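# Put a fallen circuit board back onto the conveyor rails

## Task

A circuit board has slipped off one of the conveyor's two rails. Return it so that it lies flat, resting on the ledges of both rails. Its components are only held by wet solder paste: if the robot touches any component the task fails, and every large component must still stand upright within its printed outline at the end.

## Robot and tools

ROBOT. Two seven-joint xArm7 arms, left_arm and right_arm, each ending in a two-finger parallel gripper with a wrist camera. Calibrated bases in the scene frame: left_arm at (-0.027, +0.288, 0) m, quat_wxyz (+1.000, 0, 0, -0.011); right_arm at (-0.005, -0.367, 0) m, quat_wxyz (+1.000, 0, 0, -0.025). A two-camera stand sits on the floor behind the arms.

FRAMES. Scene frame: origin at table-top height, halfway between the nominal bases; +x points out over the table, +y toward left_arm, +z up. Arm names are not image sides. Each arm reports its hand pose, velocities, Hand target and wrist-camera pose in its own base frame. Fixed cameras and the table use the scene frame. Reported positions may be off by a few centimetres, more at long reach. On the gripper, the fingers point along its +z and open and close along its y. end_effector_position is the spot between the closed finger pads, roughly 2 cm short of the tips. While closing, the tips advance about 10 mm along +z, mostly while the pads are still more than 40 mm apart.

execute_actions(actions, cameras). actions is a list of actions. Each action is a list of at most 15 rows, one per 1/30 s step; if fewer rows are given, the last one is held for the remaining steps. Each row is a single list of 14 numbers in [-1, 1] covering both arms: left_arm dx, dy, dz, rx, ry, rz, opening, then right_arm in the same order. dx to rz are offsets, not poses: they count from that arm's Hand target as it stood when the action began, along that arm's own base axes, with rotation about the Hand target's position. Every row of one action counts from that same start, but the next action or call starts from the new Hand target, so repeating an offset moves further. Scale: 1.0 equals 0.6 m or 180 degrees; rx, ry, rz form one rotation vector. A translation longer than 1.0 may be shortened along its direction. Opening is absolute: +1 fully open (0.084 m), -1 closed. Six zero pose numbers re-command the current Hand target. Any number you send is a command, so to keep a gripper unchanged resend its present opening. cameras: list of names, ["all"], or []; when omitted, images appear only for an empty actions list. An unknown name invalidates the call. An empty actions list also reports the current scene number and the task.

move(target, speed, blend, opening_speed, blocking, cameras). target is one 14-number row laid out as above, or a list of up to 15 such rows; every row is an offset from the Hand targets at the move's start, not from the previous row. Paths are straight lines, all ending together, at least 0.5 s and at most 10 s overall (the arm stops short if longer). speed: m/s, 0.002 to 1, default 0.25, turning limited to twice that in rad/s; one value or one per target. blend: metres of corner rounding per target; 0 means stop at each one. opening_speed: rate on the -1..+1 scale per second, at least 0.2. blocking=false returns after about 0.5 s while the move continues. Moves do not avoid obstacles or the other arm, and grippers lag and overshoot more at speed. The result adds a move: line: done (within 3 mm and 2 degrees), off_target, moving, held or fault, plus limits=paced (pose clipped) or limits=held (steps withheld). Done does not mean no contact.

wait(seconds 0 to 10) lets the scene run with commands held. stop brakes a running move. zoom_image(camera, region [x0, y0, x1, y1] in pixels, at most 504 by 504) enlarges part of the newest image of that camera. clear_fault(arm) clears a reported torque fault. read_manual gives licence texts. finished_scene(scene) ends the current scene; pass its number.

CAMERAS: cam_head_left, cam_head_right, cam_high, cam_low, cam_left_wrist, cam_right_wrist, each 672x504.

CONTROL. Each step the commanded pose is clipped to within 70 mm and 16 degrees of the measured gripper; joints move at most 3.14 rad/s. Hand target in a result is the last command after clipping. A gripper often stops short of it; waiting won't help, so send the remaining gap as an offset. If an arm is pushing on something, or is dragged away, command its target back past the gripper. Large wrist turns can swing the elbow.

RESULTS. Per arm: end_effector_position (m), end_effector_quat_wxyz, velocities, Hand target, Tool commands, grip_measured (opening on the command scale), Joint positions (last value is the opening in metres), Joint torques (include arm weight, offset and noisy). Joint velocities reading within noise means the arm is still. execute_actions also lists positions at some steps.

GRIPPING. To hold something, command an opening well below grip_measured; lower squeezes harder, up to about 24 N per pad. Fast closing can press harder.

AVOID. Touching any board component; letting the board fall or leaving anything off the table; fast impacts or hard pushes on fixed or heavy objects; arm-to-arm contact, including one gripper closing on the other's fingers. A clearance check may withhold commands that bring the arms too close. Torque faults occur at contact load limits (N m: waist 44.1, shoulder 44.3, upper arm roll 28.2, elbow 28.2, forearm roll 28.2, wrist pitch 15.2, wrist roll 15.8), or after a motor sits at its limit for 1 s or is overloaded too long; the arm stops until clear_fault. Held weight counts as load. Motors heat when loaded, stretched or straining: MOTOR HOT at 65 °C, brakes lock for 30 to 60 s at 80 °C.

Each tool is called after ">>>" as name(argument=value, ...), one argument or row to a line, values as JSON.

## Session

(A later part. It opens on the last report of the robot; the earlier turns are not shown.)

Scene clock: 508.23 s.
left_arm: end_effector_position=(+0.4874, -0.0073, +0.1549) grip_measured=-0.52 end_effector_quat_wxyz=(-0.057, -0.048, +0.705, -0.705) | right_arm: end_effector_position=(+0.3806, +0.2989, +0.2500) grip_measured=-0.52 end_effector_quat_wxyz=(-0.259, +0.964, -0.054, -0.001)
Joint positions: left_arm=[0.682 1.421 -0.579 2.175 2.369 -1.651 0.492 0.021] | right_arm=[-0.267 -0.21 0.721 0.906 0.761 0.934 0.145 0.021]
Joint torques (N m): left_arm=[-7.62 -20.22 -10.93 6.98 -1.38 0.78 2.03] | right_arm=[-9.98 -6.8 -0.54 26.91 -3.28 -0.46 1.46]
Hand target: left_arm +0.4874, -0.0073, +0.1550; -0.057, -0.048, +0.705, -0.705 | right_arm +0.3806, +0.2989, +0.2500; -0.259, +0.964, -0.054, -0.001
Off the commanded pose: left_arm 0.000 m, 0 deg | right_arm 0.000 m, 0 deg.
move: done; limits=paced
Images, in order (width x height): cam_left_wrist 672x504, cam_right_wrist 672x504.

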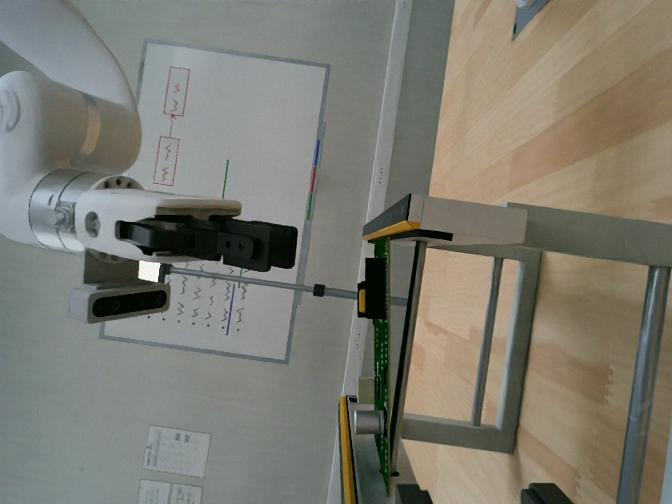

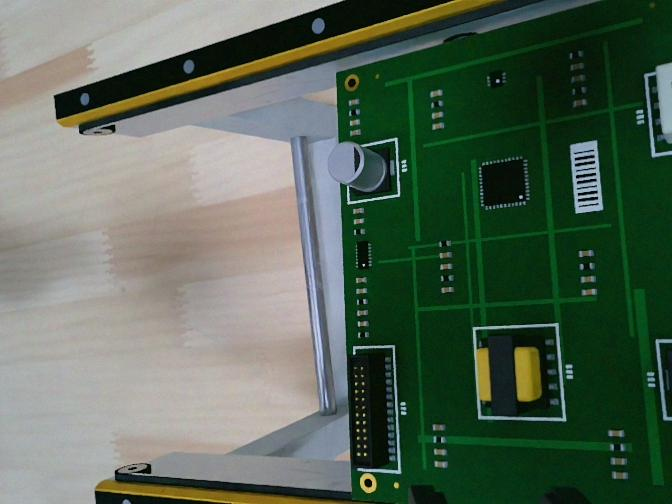

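>>> move(
  target=[-0.0043, -0.3333, 0, 0, 0, 0, -0.5, 0, 0, 0, 0, 0, 0, -0.5],
  speed=0.15,
  cameras=["cam_left_wrist", "cam_right_wrist"],
)

>>> zoom_image(
  camera="cam_right_wrist",
  region=[200, 180, 400, 360],
)

>>> zoom_image(
  camera="cam_left_wrist",
  region=[340, 250, 640, 504],
)

Scene clock: 529.37 s.
left_arm: end_effector_position=(+0.4848, -0.2073, +0.1549) grip_measured=-0.52 end_effector_quat_wxyz=(-0.057, -0.048, +0.705, -0.705) | right_arm: end_effector_position=(+0.3806, +0.2989, +0.2500) grip_measured=-0.52 end_effector_quat_wxyz=(-0.259, +0.964, -0.054, -0.001)
Joint positions: left_arm=[0.565 1.316 -0.728 1.725 2.26 -1.194 0.664 0.021] | right_arm=[-0.267 -0.209 0.721 0.906 0.761 0.934 0.145 0.021]
Joint torques (N m): left_arm=[-7.18 -17.41 -15.43 9.28 -2.64 0.5 1.97] | right_arm=[-9.96 -6.69 -0.7 26.87 -3.28 -0.52 1.46]
Hand target: left_arm +0.4848, -0.2073, +0.1550; -0.057, -0.048, +0.705, -0.705 | right_arm +0.3806, +0.2989, +0.2500; -0.259, +0.964, -0.054, -0.001
Off the commanded pose: left_arm 0.000 m, 0 deg | right_arm 0.000 m, 0 deg.
move: done
Images, in order (width x height): cam_left_wrist 672x504, cam_right_wrist 672x504.

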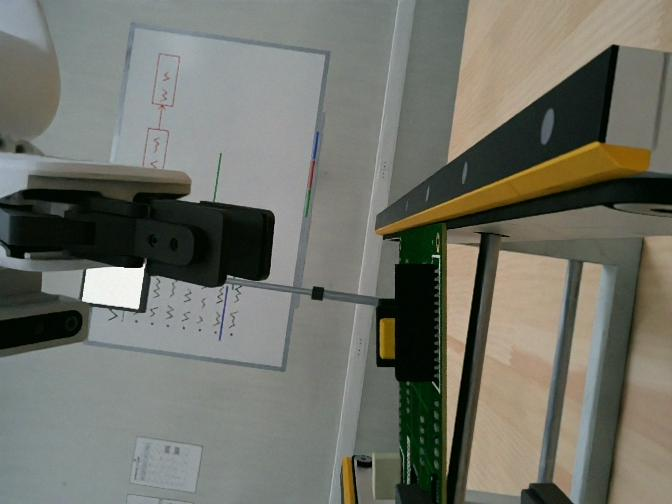

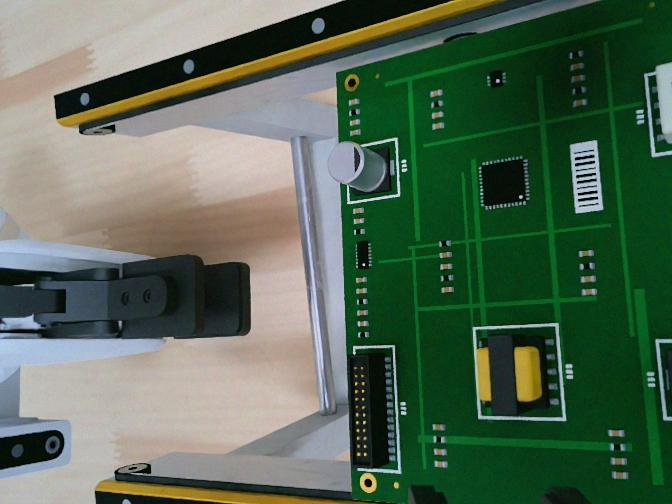

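Scaled by 2.520 from the camera's 672x504 image, which has a finer 960x720 frame.

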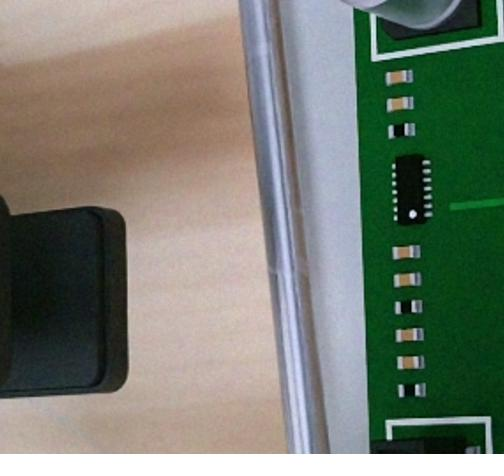

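Scaled by 1.680 from the camera's 672x504 image, which has a finer 960x720 frame.

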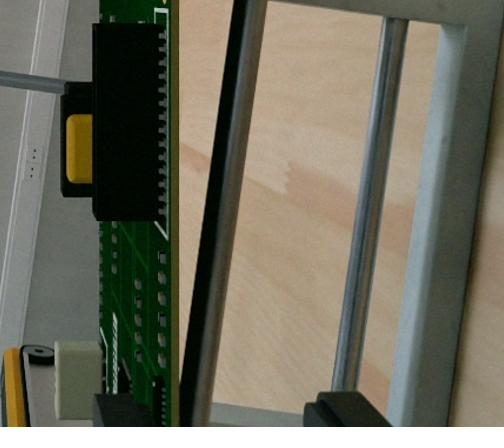

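>>> move(
  target=[0.0052, -0.0583, 0, 0, 0, 0.0094, -0.5, 0, 0, 0, 0, 0, 0, -0.5],
  speed=0.1,
  cameras=["cam_left_wrist", "cam_right_wrist"],
)

>>> zoom_image(
  camera="cam_right_wrist",
  region=[240, 200, 400, 350],
)

>>> zoom_image(
  camera="cam_left_wrist",
  region=[380, 380, 580, 504],
)

Scene clock: 562.87 s.
left_arm: end_effector_position=(+0.4880, -0.2423, +0.1550) grip_measured=-0.52 end_effector_quat_wxyz=(-0.047, -0.058, +0.704, -0.706) | right_arm: end_effector_position=(+0.3806, +0.2989, +0.2500) grip_measured=-0.52 end_effector_quat_wxyz=(-0.259, +0.964, -0.054, -0.001)
Joint positions: left_arm=[0.54 1.323 -0.763 1.68 2.217 -1.1 0.702 0.021] | right_arm=[-0.267 -0.209 0.721 0.906 0.761 0.934 0.145 0.021]
Joint torques (N m): left_arm=[-7.64 -17.17 -16.01 3.69 -2.68 0.51 1.99] | right_arm=[-9.84 -7.12 -0.59 26.79 -3.31 -0.5 1.42]
Hand target: left_arm +0.4880, -0.2423, +0.1550; -0.047, -0.058, +0.704, -0.706 | right_arm +0.3806, +0.2989, +0.2500; -0.259, +0.964, -0.054, -0.001
Off the commanded pose: left_arm 0.000 m, 0 deg | right_arm 0.000 m, 0 deg.
move: done
Images, in order (width x height): cam_left_wrist 672x504, cam_right_wrist 672x504.

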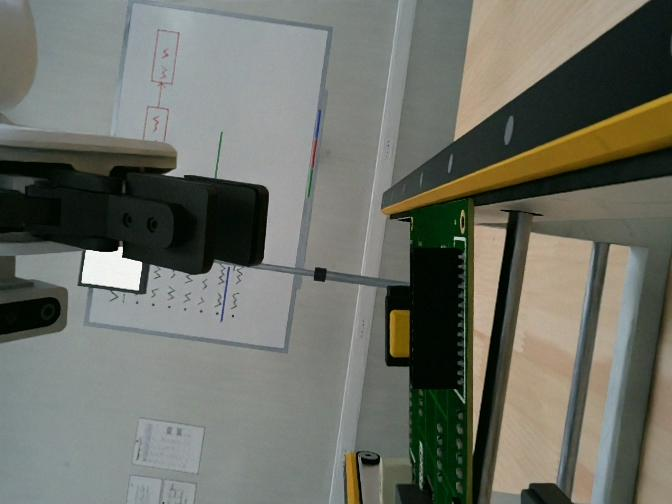

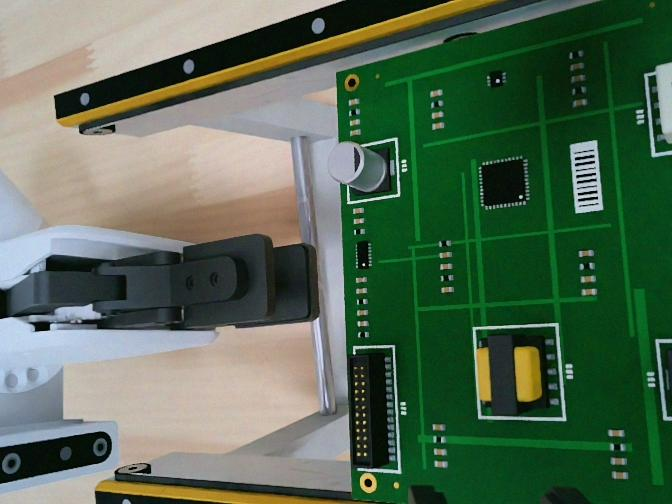

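Scaled by 3.150 from the camera's 672x504 image, which has a finer 960x720 frame.

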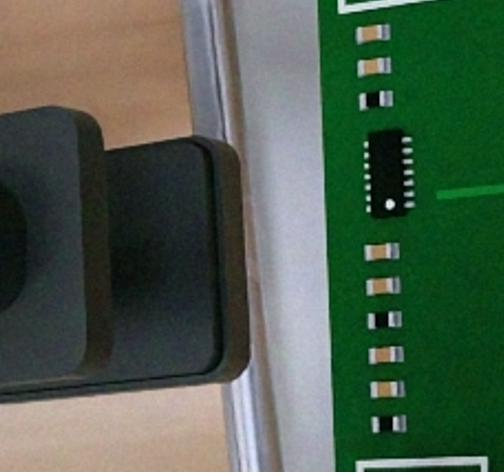

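Scaled by 2.520 from the camera's 672x504 image, which has a finer 960x720 frame.

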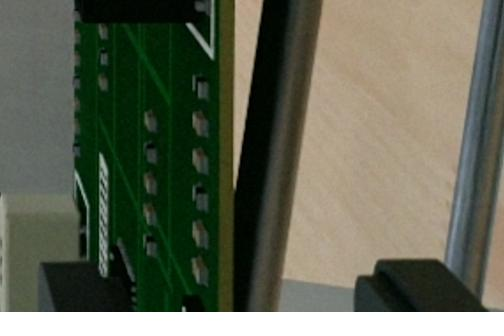

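>>> move(
  target=[-0.0002, -0.0283, -0.0042, 0, 0, 0, -0.5, 0, 0, 0, 0, 0, 0, -0.5],
  speed=0.06,
  cameras=["cam_left_wrist", "cam_right_wrist"],
)

>>> zoom_image(
  camera="cam_right_wrist",
  region=[240, 200, 400, 350],
)

>>> zoom_image(
  camera="cam_left_wrist",
  region=[380, 380, 580, 504],
)

Scene clock: 590.63 s.
left_arm: end_effector_position=(+0.4878, -0.2592, +0.1524) grip_measured=-0.52 end_effector_quat_wxyz=(-0.047, -0.058, +0.704, -0.706) | right_arm: end_effector_position=(+0.3806, +0.2989, +0.2500) grip_measured=-0.52 end_effector_quat_wxyz=(-0.259, +0.964, -0.054, -0.001)
Joint positions: left_arm=[0.515 1.336 -0.774 1.681 2.206 -1.071 0.713 0.021] | right_arm=[-0.267 -0.209 0.721 0.906 0.761 0.934 0.145 0.021]
Joint torques (N m): left_arm=[-7.62 -17.18 -16.28 9.84 -2.7 0.52 1.97] | right_arm=[-9.64 -7.57 -0.73 26.78 -3.1 -0.51 1.41]
Hand target: left_arm +0.4878, -0.2593, +0.1524; -0.047, -0.058, +0.704, -0.706 | right_arm +0.3806, +0.2989, +0.2500; -0.259, +0.964, -0.054, -0.001
Off the commanded pose: left_arm 0.000 m, 0 deg | right_arm 0.000 m, 0 deg.
move: done
Images, in order (width x height): cam_left_wrist 672x504, cam_right_wrist 672x504.

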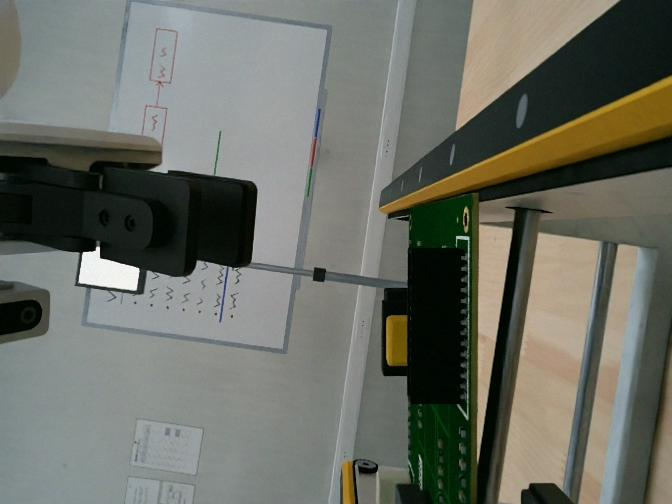

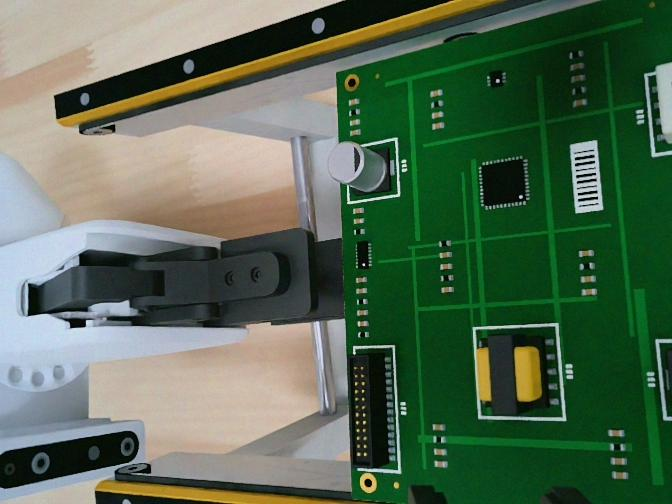

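Scaled by 3.150 from the camera's 672x504 image, which has a finer 960x720 frame.

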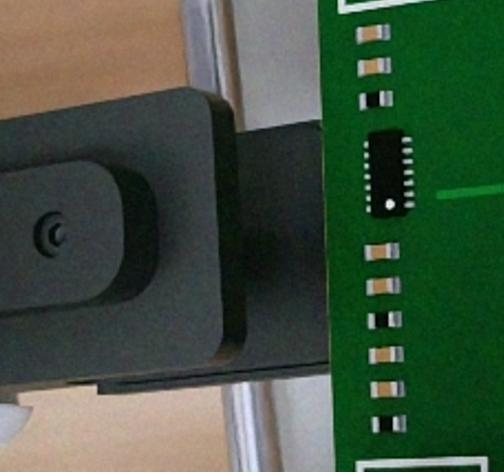

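Scaled by 2.520 from the camera's 672x504 image, which has a finer 960x720 frame.

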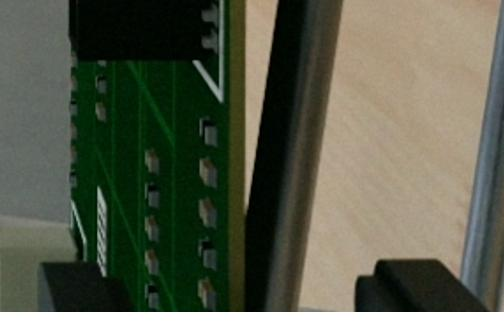

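>>> move(
  target=[0.0002, -0.0158, -0.0008, 0, 0, 0, -0.5, 0, 0, 0, 0, 0, 0, -0.5],
  speed=0.05,
  cameras=["cam_left_wrist", "cam_right_wrist"],
)

>>> zoom_image(
  camera="cam_right_wrist",
  region=[280, 200, 420, 350],
)

>>> zoom_image(
  camera="cam_left_wrist",
  region=[380, 380, 580, 504],
)

Scene clock: 603.97 s.
left_arm: end_effector_position=(+0.4880, -0.2687, +0.1520) grip_measured=-0.52 end_effector_quat_wxyz=(-0.047, -0.058, +0.704, -0.706) | right_arm: end_effector_position=(+0.3806, +0.2989, +0.2500) grip_measured=-0.52 end_effector_quat_wxyz=(-0.259, +0.964, -0.054, -0.001)
Joint positions: left_arm=[0.5 1.341 -0.78 1.683 2.199 -1.056 0.717 0.021] | right_arm=[-0.267 -0.209 0.721 0.906 0.761 0.934 0.145 0.021]
Joint torques (N m): left_arm=[-7.97 -17.26 -16.37 9.8 -2.7 0.49 2.09] | right_arm=[-9.65 -7.78 -0.84 26.69 -3.02 -0.49 1.43]
Hand target: left_arm +0.4880, -0.2687, +0.1520; -0.047, -0.058, +0.704, -0.706 | right_arm +0.3806, +0.2989, +0.2500; -0.259, +0.964, -0.054, -0.001
Off the commanded pose: left_arm 0.000 m, 0 deg | right_arm 0.000 m, 0 deg.
move: done
Images, in order (width x height): cam_left_wrist 672x504, cam_right_wrist 672x504.

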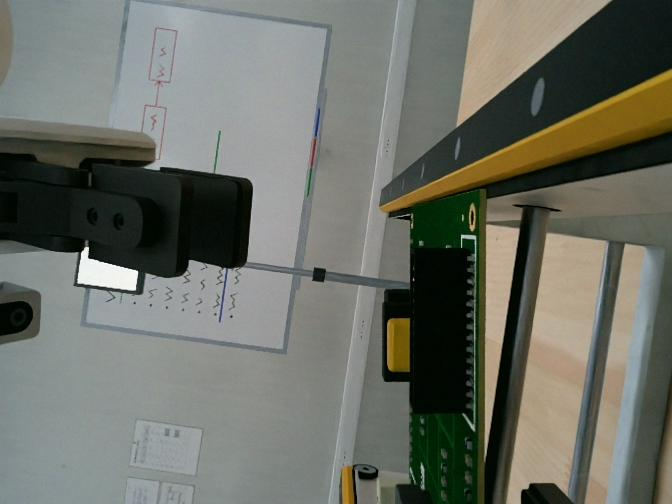

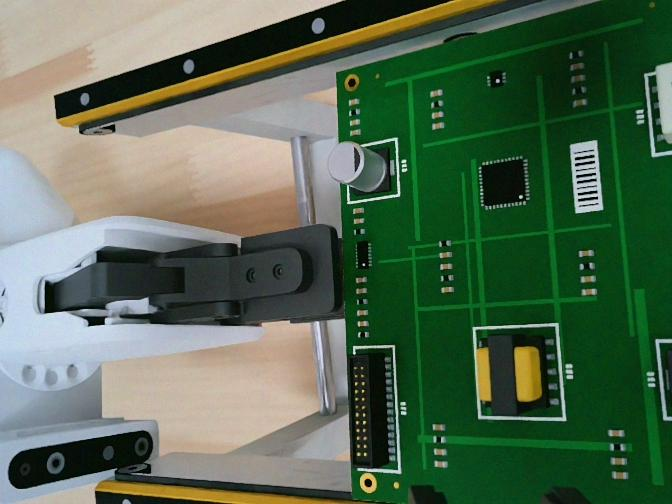

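Scaled by 3.360 from the camera's 672x504 image, which has a finer 960x720 frame.

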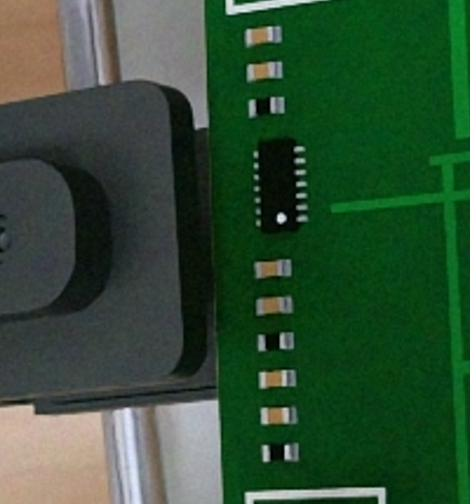

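Scaled by 2.520 from the camera's 672x504 image, which has a finer 960x720 frame.

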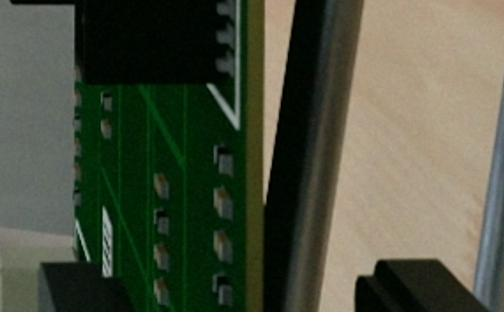

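>>> move(
  target=[
    [0, 0, 0, 0, 0, 0, -0.5, 0.0675, -0.3513, 0.0333, 0.1667, 0.0083, 0, -0.5],
    [0, 0, 0, 0, 0, 0, -0.5, 0.1052, -0.4043, -0.1612, 0.3333, 0.0126, -0.0071, -0.5],
    [0, 0, 0, 0, 0, 0, -0.5, 0.1052, -0.1127, -0.1612, 0.3333, 0.0126, -0.0071, -0.5],
  ],
  speed=[0.45, 0.4, 0.2],
  blend=[0.03, 0.02, 0],
  cameras=["cam_left_wrist", "cam_right_wrist", "cam_high"],
)

>>> zoom_image(
  camera="cam_right_wrist",
  region=[400, 380, 600, 504],
)

>>> zoom_image(
  camera="cam_left_wrist",
  region=[230, 160, 490, 360],
)

>>> zoom_image(
  camera="cam_high",
  region=[200, 180, 360, 320],
)

Scene clock: 630.90 s.
left_arm: end_effector_position=(+0.4880, -0.2687, +0.1520) grip_measured=-0.52 end_effector_quat_wxyz=(-0.047, -0.058, +0.704, -0.706) | right_arm: end_effector_position=(+0.4437, +0.2312, +0.1533) grip_measured=-0.52 end_effector_quat_wxyz=(+0.705, -0.705, +0.061, +0.043)
Joint positions: left_arm=[0.5 1.341 -0.78 1.683 2.199 -1.055 0.717 0.021] | right_arm=[-0.391 0.536 0.371 0.947 1.451 1.42 -0.969 0.021]
Joint torques (N m): left_arm=[-7.67 -17.19 -16.43 9.05 -2.62 0.58 1.98] | right_arm=[10.12 -18 9.24 18.11 4.69 0.87 -1.47]
Hand target: left_arm +0.4880, -0.2687, +0.1520; -0.047, -0.058, +0.704, -0.706 | right_arm +0.4437, +0.2313, +0.1533; +0.705, -0.705, +0.061, +0.043
Off the commanded pose: left_arm 0.000 m, 0 deg | right_arm 0.000 m, 0 deg.
move: done
Images, in order (width x height): cam_high 672x504, cam_left_wrist 672x504, cam_right_wrist 672x504.

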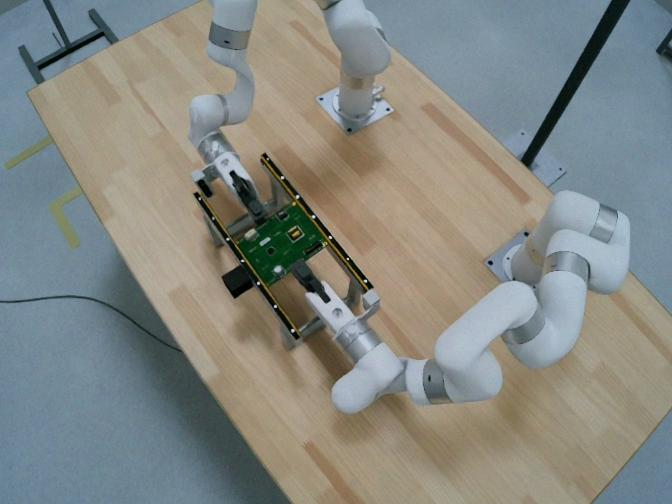

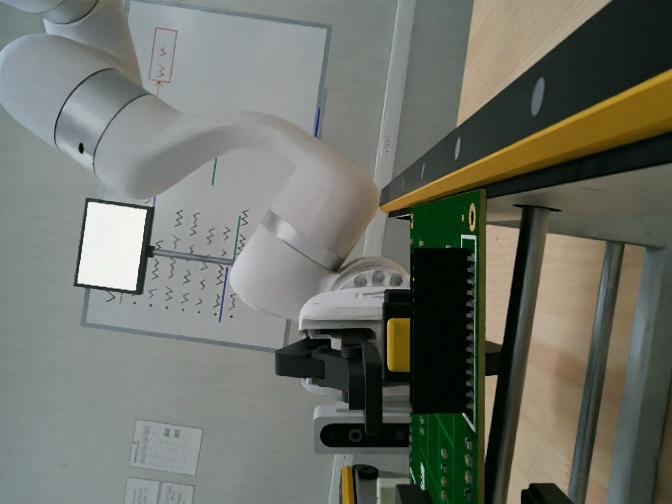

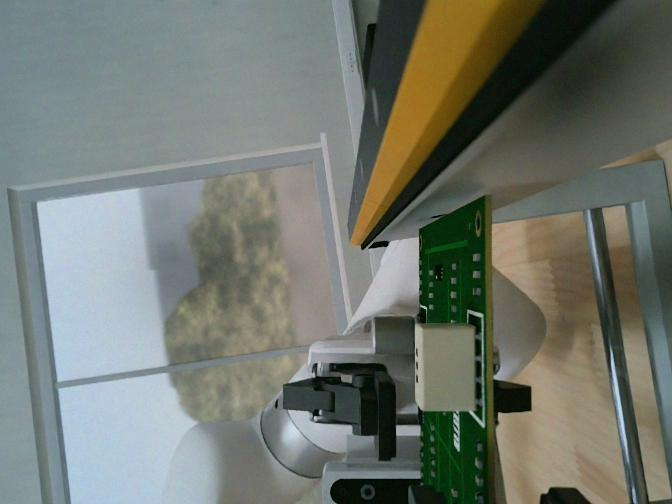

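Scaled by 2.520 from the camera's 672x504 image, which has a finer 960x720 frame.

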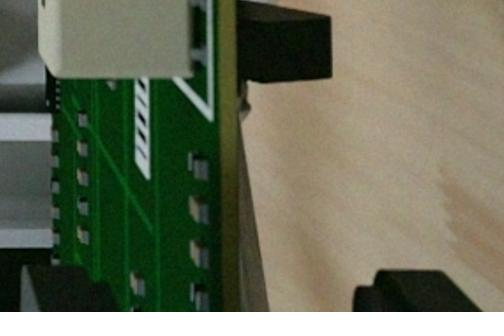

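Scaled by 1.938 from the camera's 672x504 image, which has a finer 960x720 frame.

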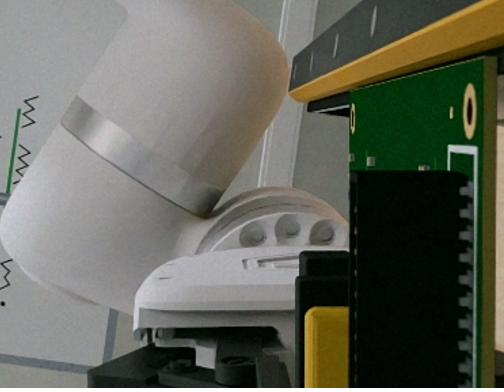

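Scaled by 3.150 from the camera's 672x504 image, which has a finer 960x720 frame.

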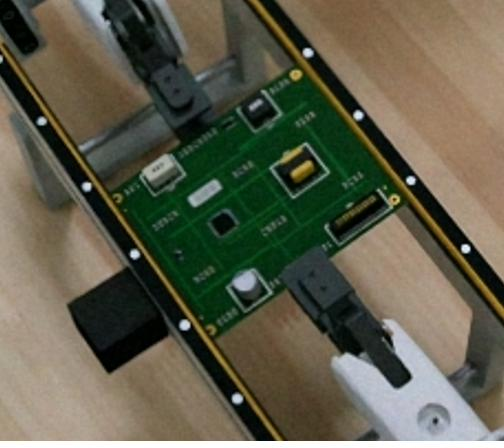

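>>> move(
  target=[0, 0, 0, 0, 0, 0, -0.5, 0.0003, 0.011, 0, 0, 0, 0, -0.5],
  speed=0.05,
  cameras=["cam_left_wrist", "cam_right_wrist", "cam_high"],
)

>>> zoom_image(
  camera="cam_right_wrist",
  region=[270, 300, 600, 504],
)

>>> zoom_image(
  camera="cam_left_wrist",
  region=[260, 300, 590, 504],
)

>>> zoom_image(
  camera="cam_high",
  region=[220, 190, 340, 300],
)

Scene clock: 636.60 s.
left_arm: end_effector_position=(+0.4880, -0.2687, +0.1520) grip_measured=-0.52 end_effector_quat_wxyz=(-0.047, -0.058, +0.704, -0.706) | right_arm: end_effector_position=(+0.4439, +0.2378, +0.1533) grip_measured=-0.52 end_effector_quat_wxyz=(+0.705, -0.705, +0.061, +0.043)
Joint positions: left_arm=[0.5 1.341 -0.78 1.683 2.199 -1.055 0.717 0.021] | right_arm=[-0.381 0.537 0.378 0.947 1.464 1.409 -0.971 0.021]
Joint torques (N m): left_arm=[-7.63 -17.07 -16.44 8.51 -2.6 0.5 1.96] | right_arm=[9.55 -18.06 9.36 18.01 4.59 0.94 -1.52]
Hand target: left_arm +0.4880, -0.2687, +0.1520; -0.047, -0.058, +0.704, -0.706 | right_arm +0.4439, +0.2379, +0.1533; +0.705, -0.705, +0.061, +0.043
Off the commanded pose: left_arm 0.000 m, 0 deg | right_arm 0.000 m, 0 deg.
move: done
Images, in order (width x height): cam_high 672x504, cam_left_wrist 672x504, cam_right_wrist 672x504.

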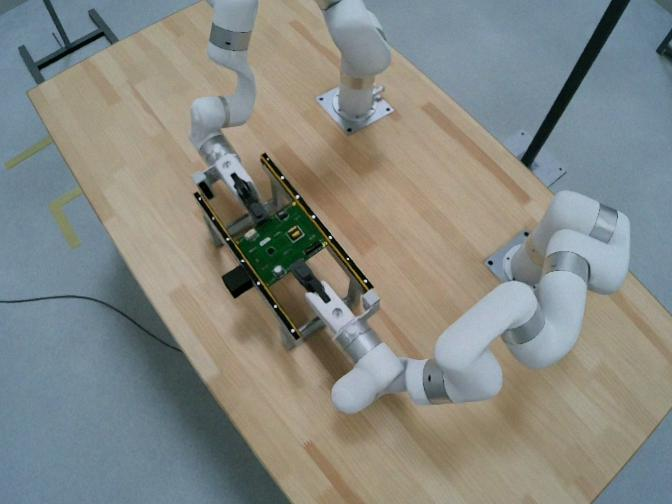

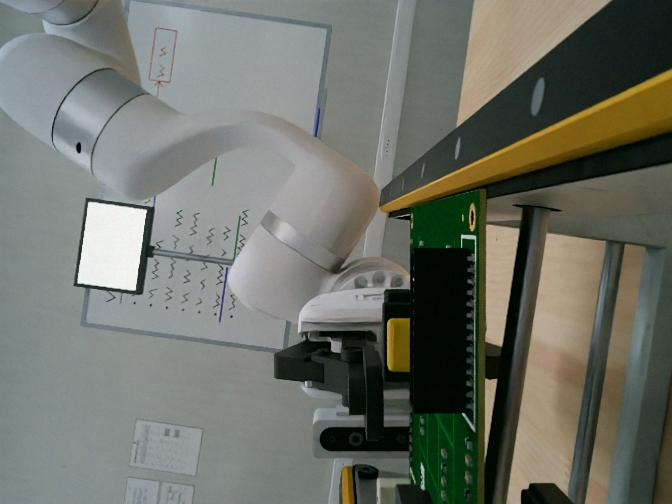

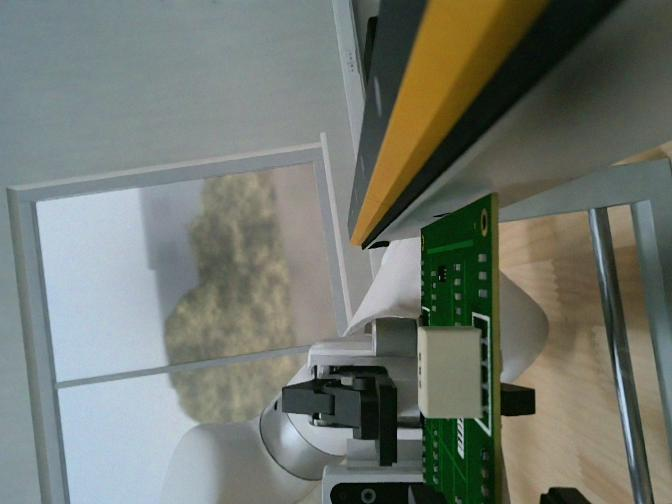

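Scaled by 1.527 from the camera's 672x504 image, which has a finer 960x720 frame.

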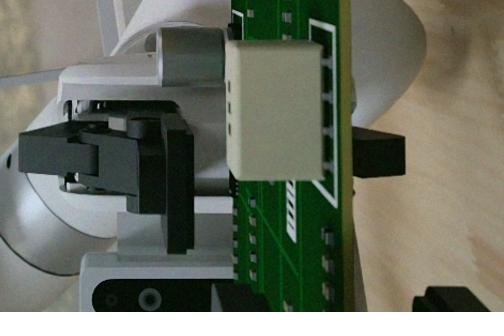

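Scaled by 1.527 from the camera's 672x504 image, which has a finer 960x720 frame.

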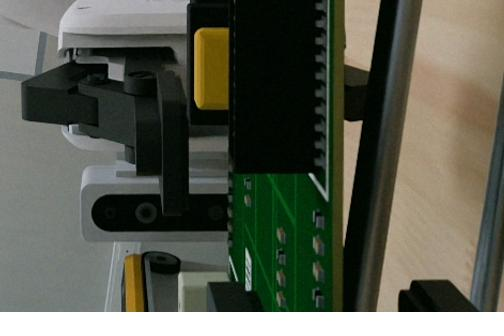

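Scaled by 4.200 from the camera's 672x504 image, which has a finer 960x720 frame.

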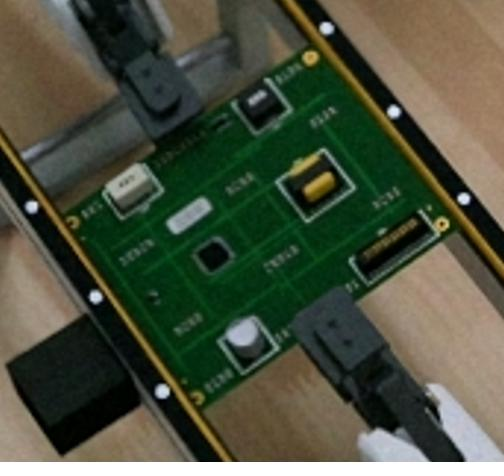

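>>> zoom_image(
  camera="cam_left_wrist",
  region=[260, 320, 520, 504],
)

>>> zoom_image(
  camera="cam_right_wrist",
  region=[270, 340, 560, 504],
)

Scaled by 1.938 from the camera's 672x504 image, which has a finer 960x720 frame.

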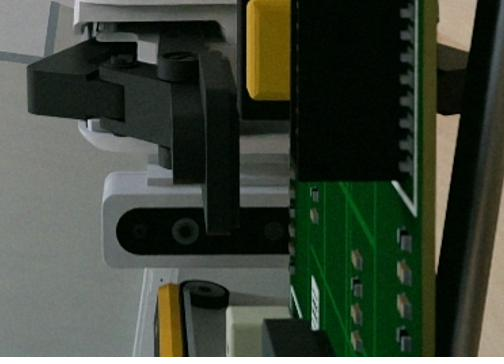

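Scaled by 1.738 from the camera's 672x504 image, which has a finer 960x720 frame.

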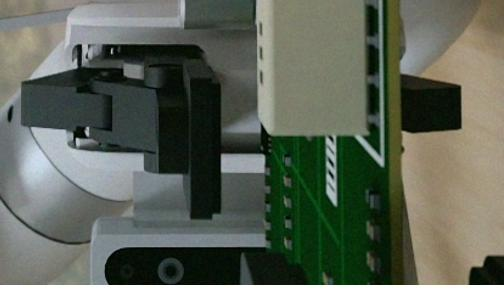

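>>> move(
  target=[0, 0, 0, 0, 0, 0, -1, 0, 0, 0, 0, 0, 0, -1],
  opening_speed=0.25,
  cameras=["cam_left_wrist", "cam_right_wrist", "cam_high"],
)

>>> zoom_image(
  camera="cam_right_wrist",
  region=[270, 340, 560, 504],
)

>>> zoom_image(
  camera="cam_left_wrist",
  region=[260, 320, 550, 504],
)

>>> zoom_image(
  camera="cam_high",
  region=[220, 190, 340, 300],
)

Scene clock: 665.33 s.
left_arm: end_effector_position=(+0.4880, -0.2688, +0.1519) grip_measured=-0.97 end_effector_quat_wxyz=(-0.047, -0.058, +0.704, -0.706) | right_arm: end_effector_position=(+0.4439, +0.2379, +0.1533) grip_measured=-0.97 end_effector_quat_wxyz=(+0.705, -0.705, +0.061, +0.043)
Joint positions: left_arm=[0.5 1.341 -0.78 1.683 2.199 -1.055 0.717 0.001] | right_arm=[-0.381 0.537 0.378 0.947 1.464 1.409 -0.971 0.001]
Joint torques (N m): left_arm=[-6.75 -17.66 -16.46 8.08 -2.38 0.08 1.93] | right_arm=[8.89 -18.9 9.28 17.81 4.58 1.16 -1.37]
Hand target: left_arm +0.4880, -0.2687, +0.1520; -0.047, -0.058, +0.704, -0.706 | right_arm +0.4439, +0.2379, +0.1533; +0.705, -0.705, +0.061, +0.043
Off the commanded pose: left_arm 0.000 m, 0 deg | right_arm 0.000 m, 0 deg.
move: done
Images, in order (width x height): cam_high 672x504, cam_left_wrist 672x504, cam_right_wrist 672x504.

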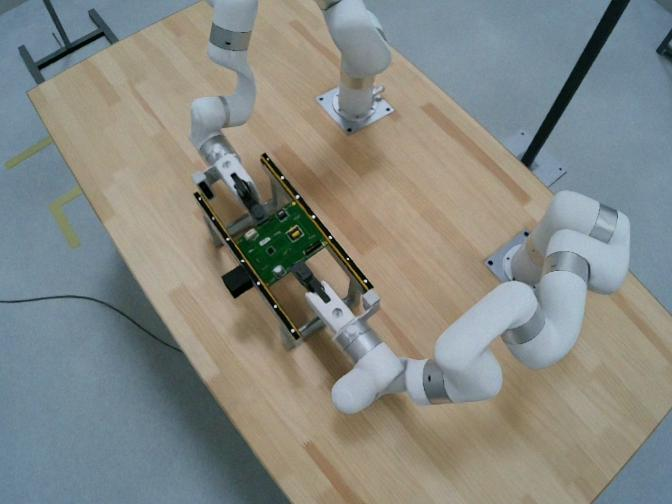

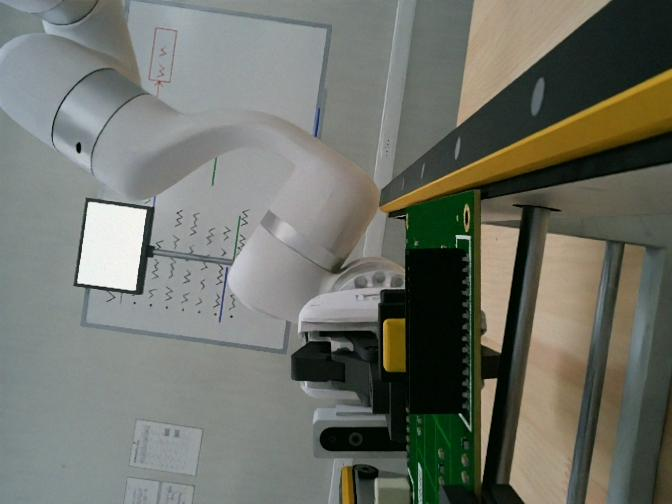

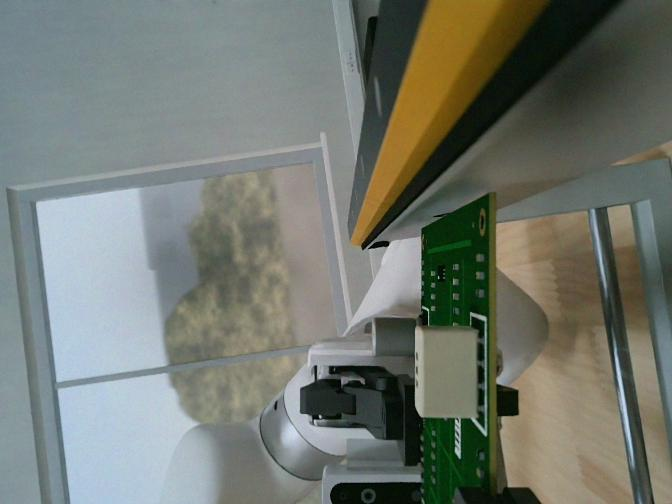

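Scaled by 1.738 from the camera's 672x504 image, which has a finer 960x720 frame.

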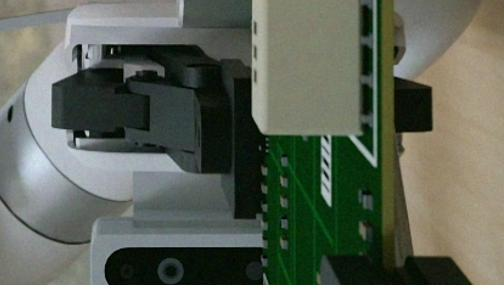

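Scaled by 1.738 from the camera's 672x504 image, which has a finer 960x720 frame.

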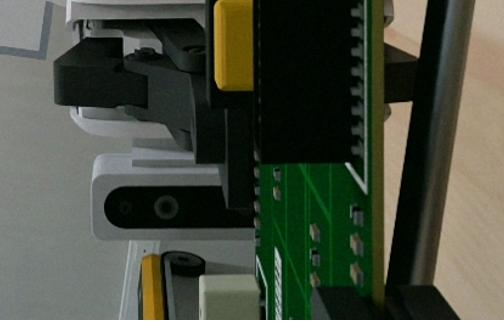

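Scaled by 4.200 from the camera's 672x504 image, which has a finer 960x720 frame.

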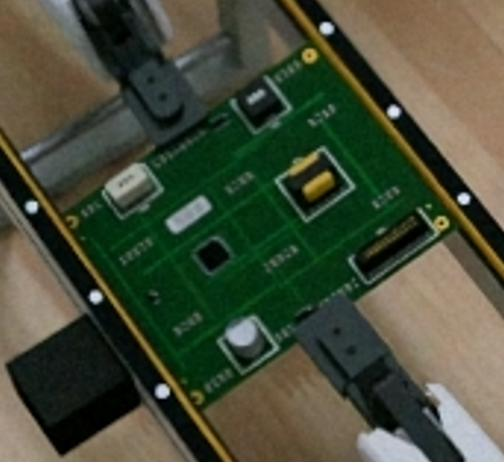

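>>> zoom_image(
  camera="cam_right_wrist",
  region=[340, 120, 560, 290],
)

>>> zoom_image(
  camera="cam_left_wrist",
  region=[370, 130, 590, 300],
)

Scaled by 2.291 from the camera's 672x504 image, which has a finer 960x720 frame.

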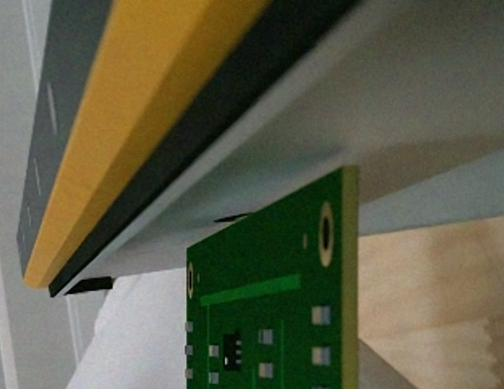

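Scaled by 2.291 from the camera's 672x504 image, which has a finer 960x720 frame.

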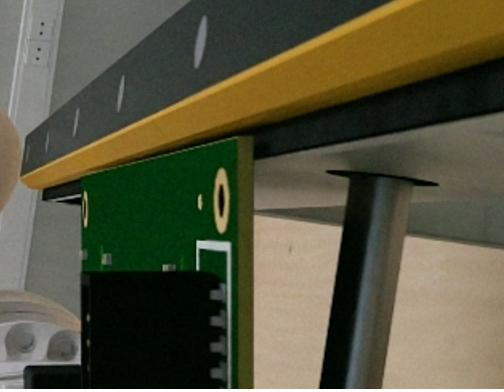

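>>> move(
  target=[
    [0, 0, 0.015, 0, 0, 0, -1, 0, 0, 0.015, 0, 0, 0, -1],
    [-0.0117, 0.0003, 0.015, 0, 0, 0, -1, -0.0117, -0.0002, 0.015, 0, 0, 0, -1],
  ],
  speed=0.03,
  cameras=["cam_left_wrist", "cam_right_wrist", "cam_high"],
)

>>> zoom_image(
  camera="cam_right_wrist",
  region=[340, 120, 560, 290],
)

>>> zoom_image(
  camera="cam_left_wrist",
  region=[370, 130, 590, 300],
)

Scene clock: 762.33 s.
left_arm: end_effector_position=(+0.4809, -0.2686, +0.1610) grip_measured=-0.97 end_effector_quat_wxyz=(-0.047, -0.058, +0.704, -0.706) | right_arm: end_effector_position=(+0.4368, +0.2378, +0.1623) grip_measured=-0.97 end_effector_quat_wxyz=(+0.705, -0.705, +0.061, +0.043)
Joint positions: left_arm=[0.528 1.312 -0.796 1.624 2.192 -1.037 0.729 0.001] | right_arm=[-0.389 0.496 0.383 0.914 1.471 1.418 -0.965 0.001]
Joint torques (N m): left_arm=[6.92 -22.21 -17.06 3.37 -2.58 0.59 2.11] | right_arm=[-8.85 -24.79 10.15 11.83 4.73 3.48 -1.33]
Hand target: left_arm +0.4809, -0.2686, +0.1610; -0.047, -0.058, +0.704, -0.706 | right_arm +0.4368, +0.2377, +0.1623; +0.705, -0.705, +0.061, +0.043
Off the commanded pose: left_arm 0.000 m, 0 deg | right_arm 0.000 m, 0 deg.
move: done
Images, in order (width x height): cam_high 672x504, cam_left_wrist 672x504, cam_right_wrist 672x504.

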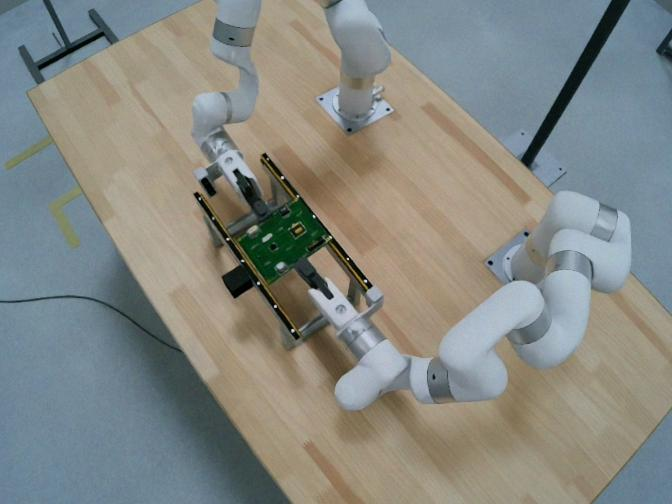

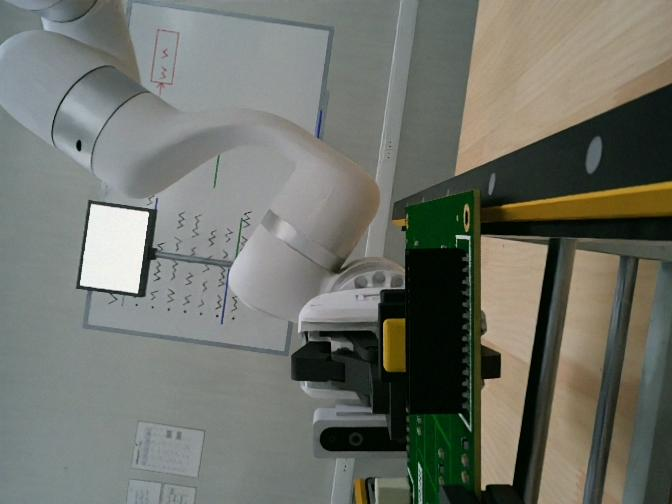

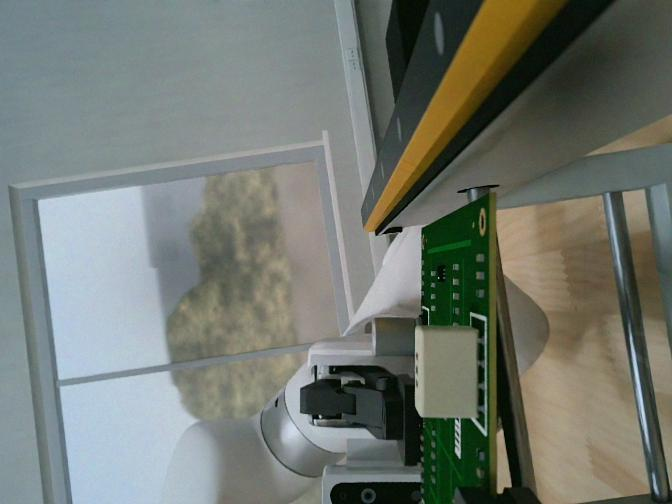

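Scaled by 2.291 from the camera's 672x504 image, which has a finer 960x720 frame.

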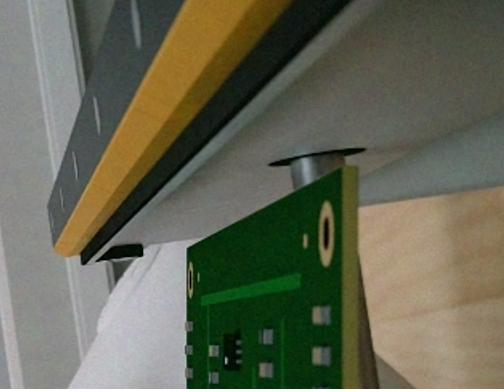

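Scaled by 2.291 from the camera's 672x504 image, which has a finer 960x720 frame.

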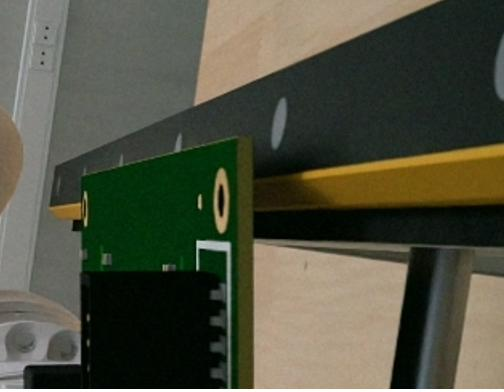

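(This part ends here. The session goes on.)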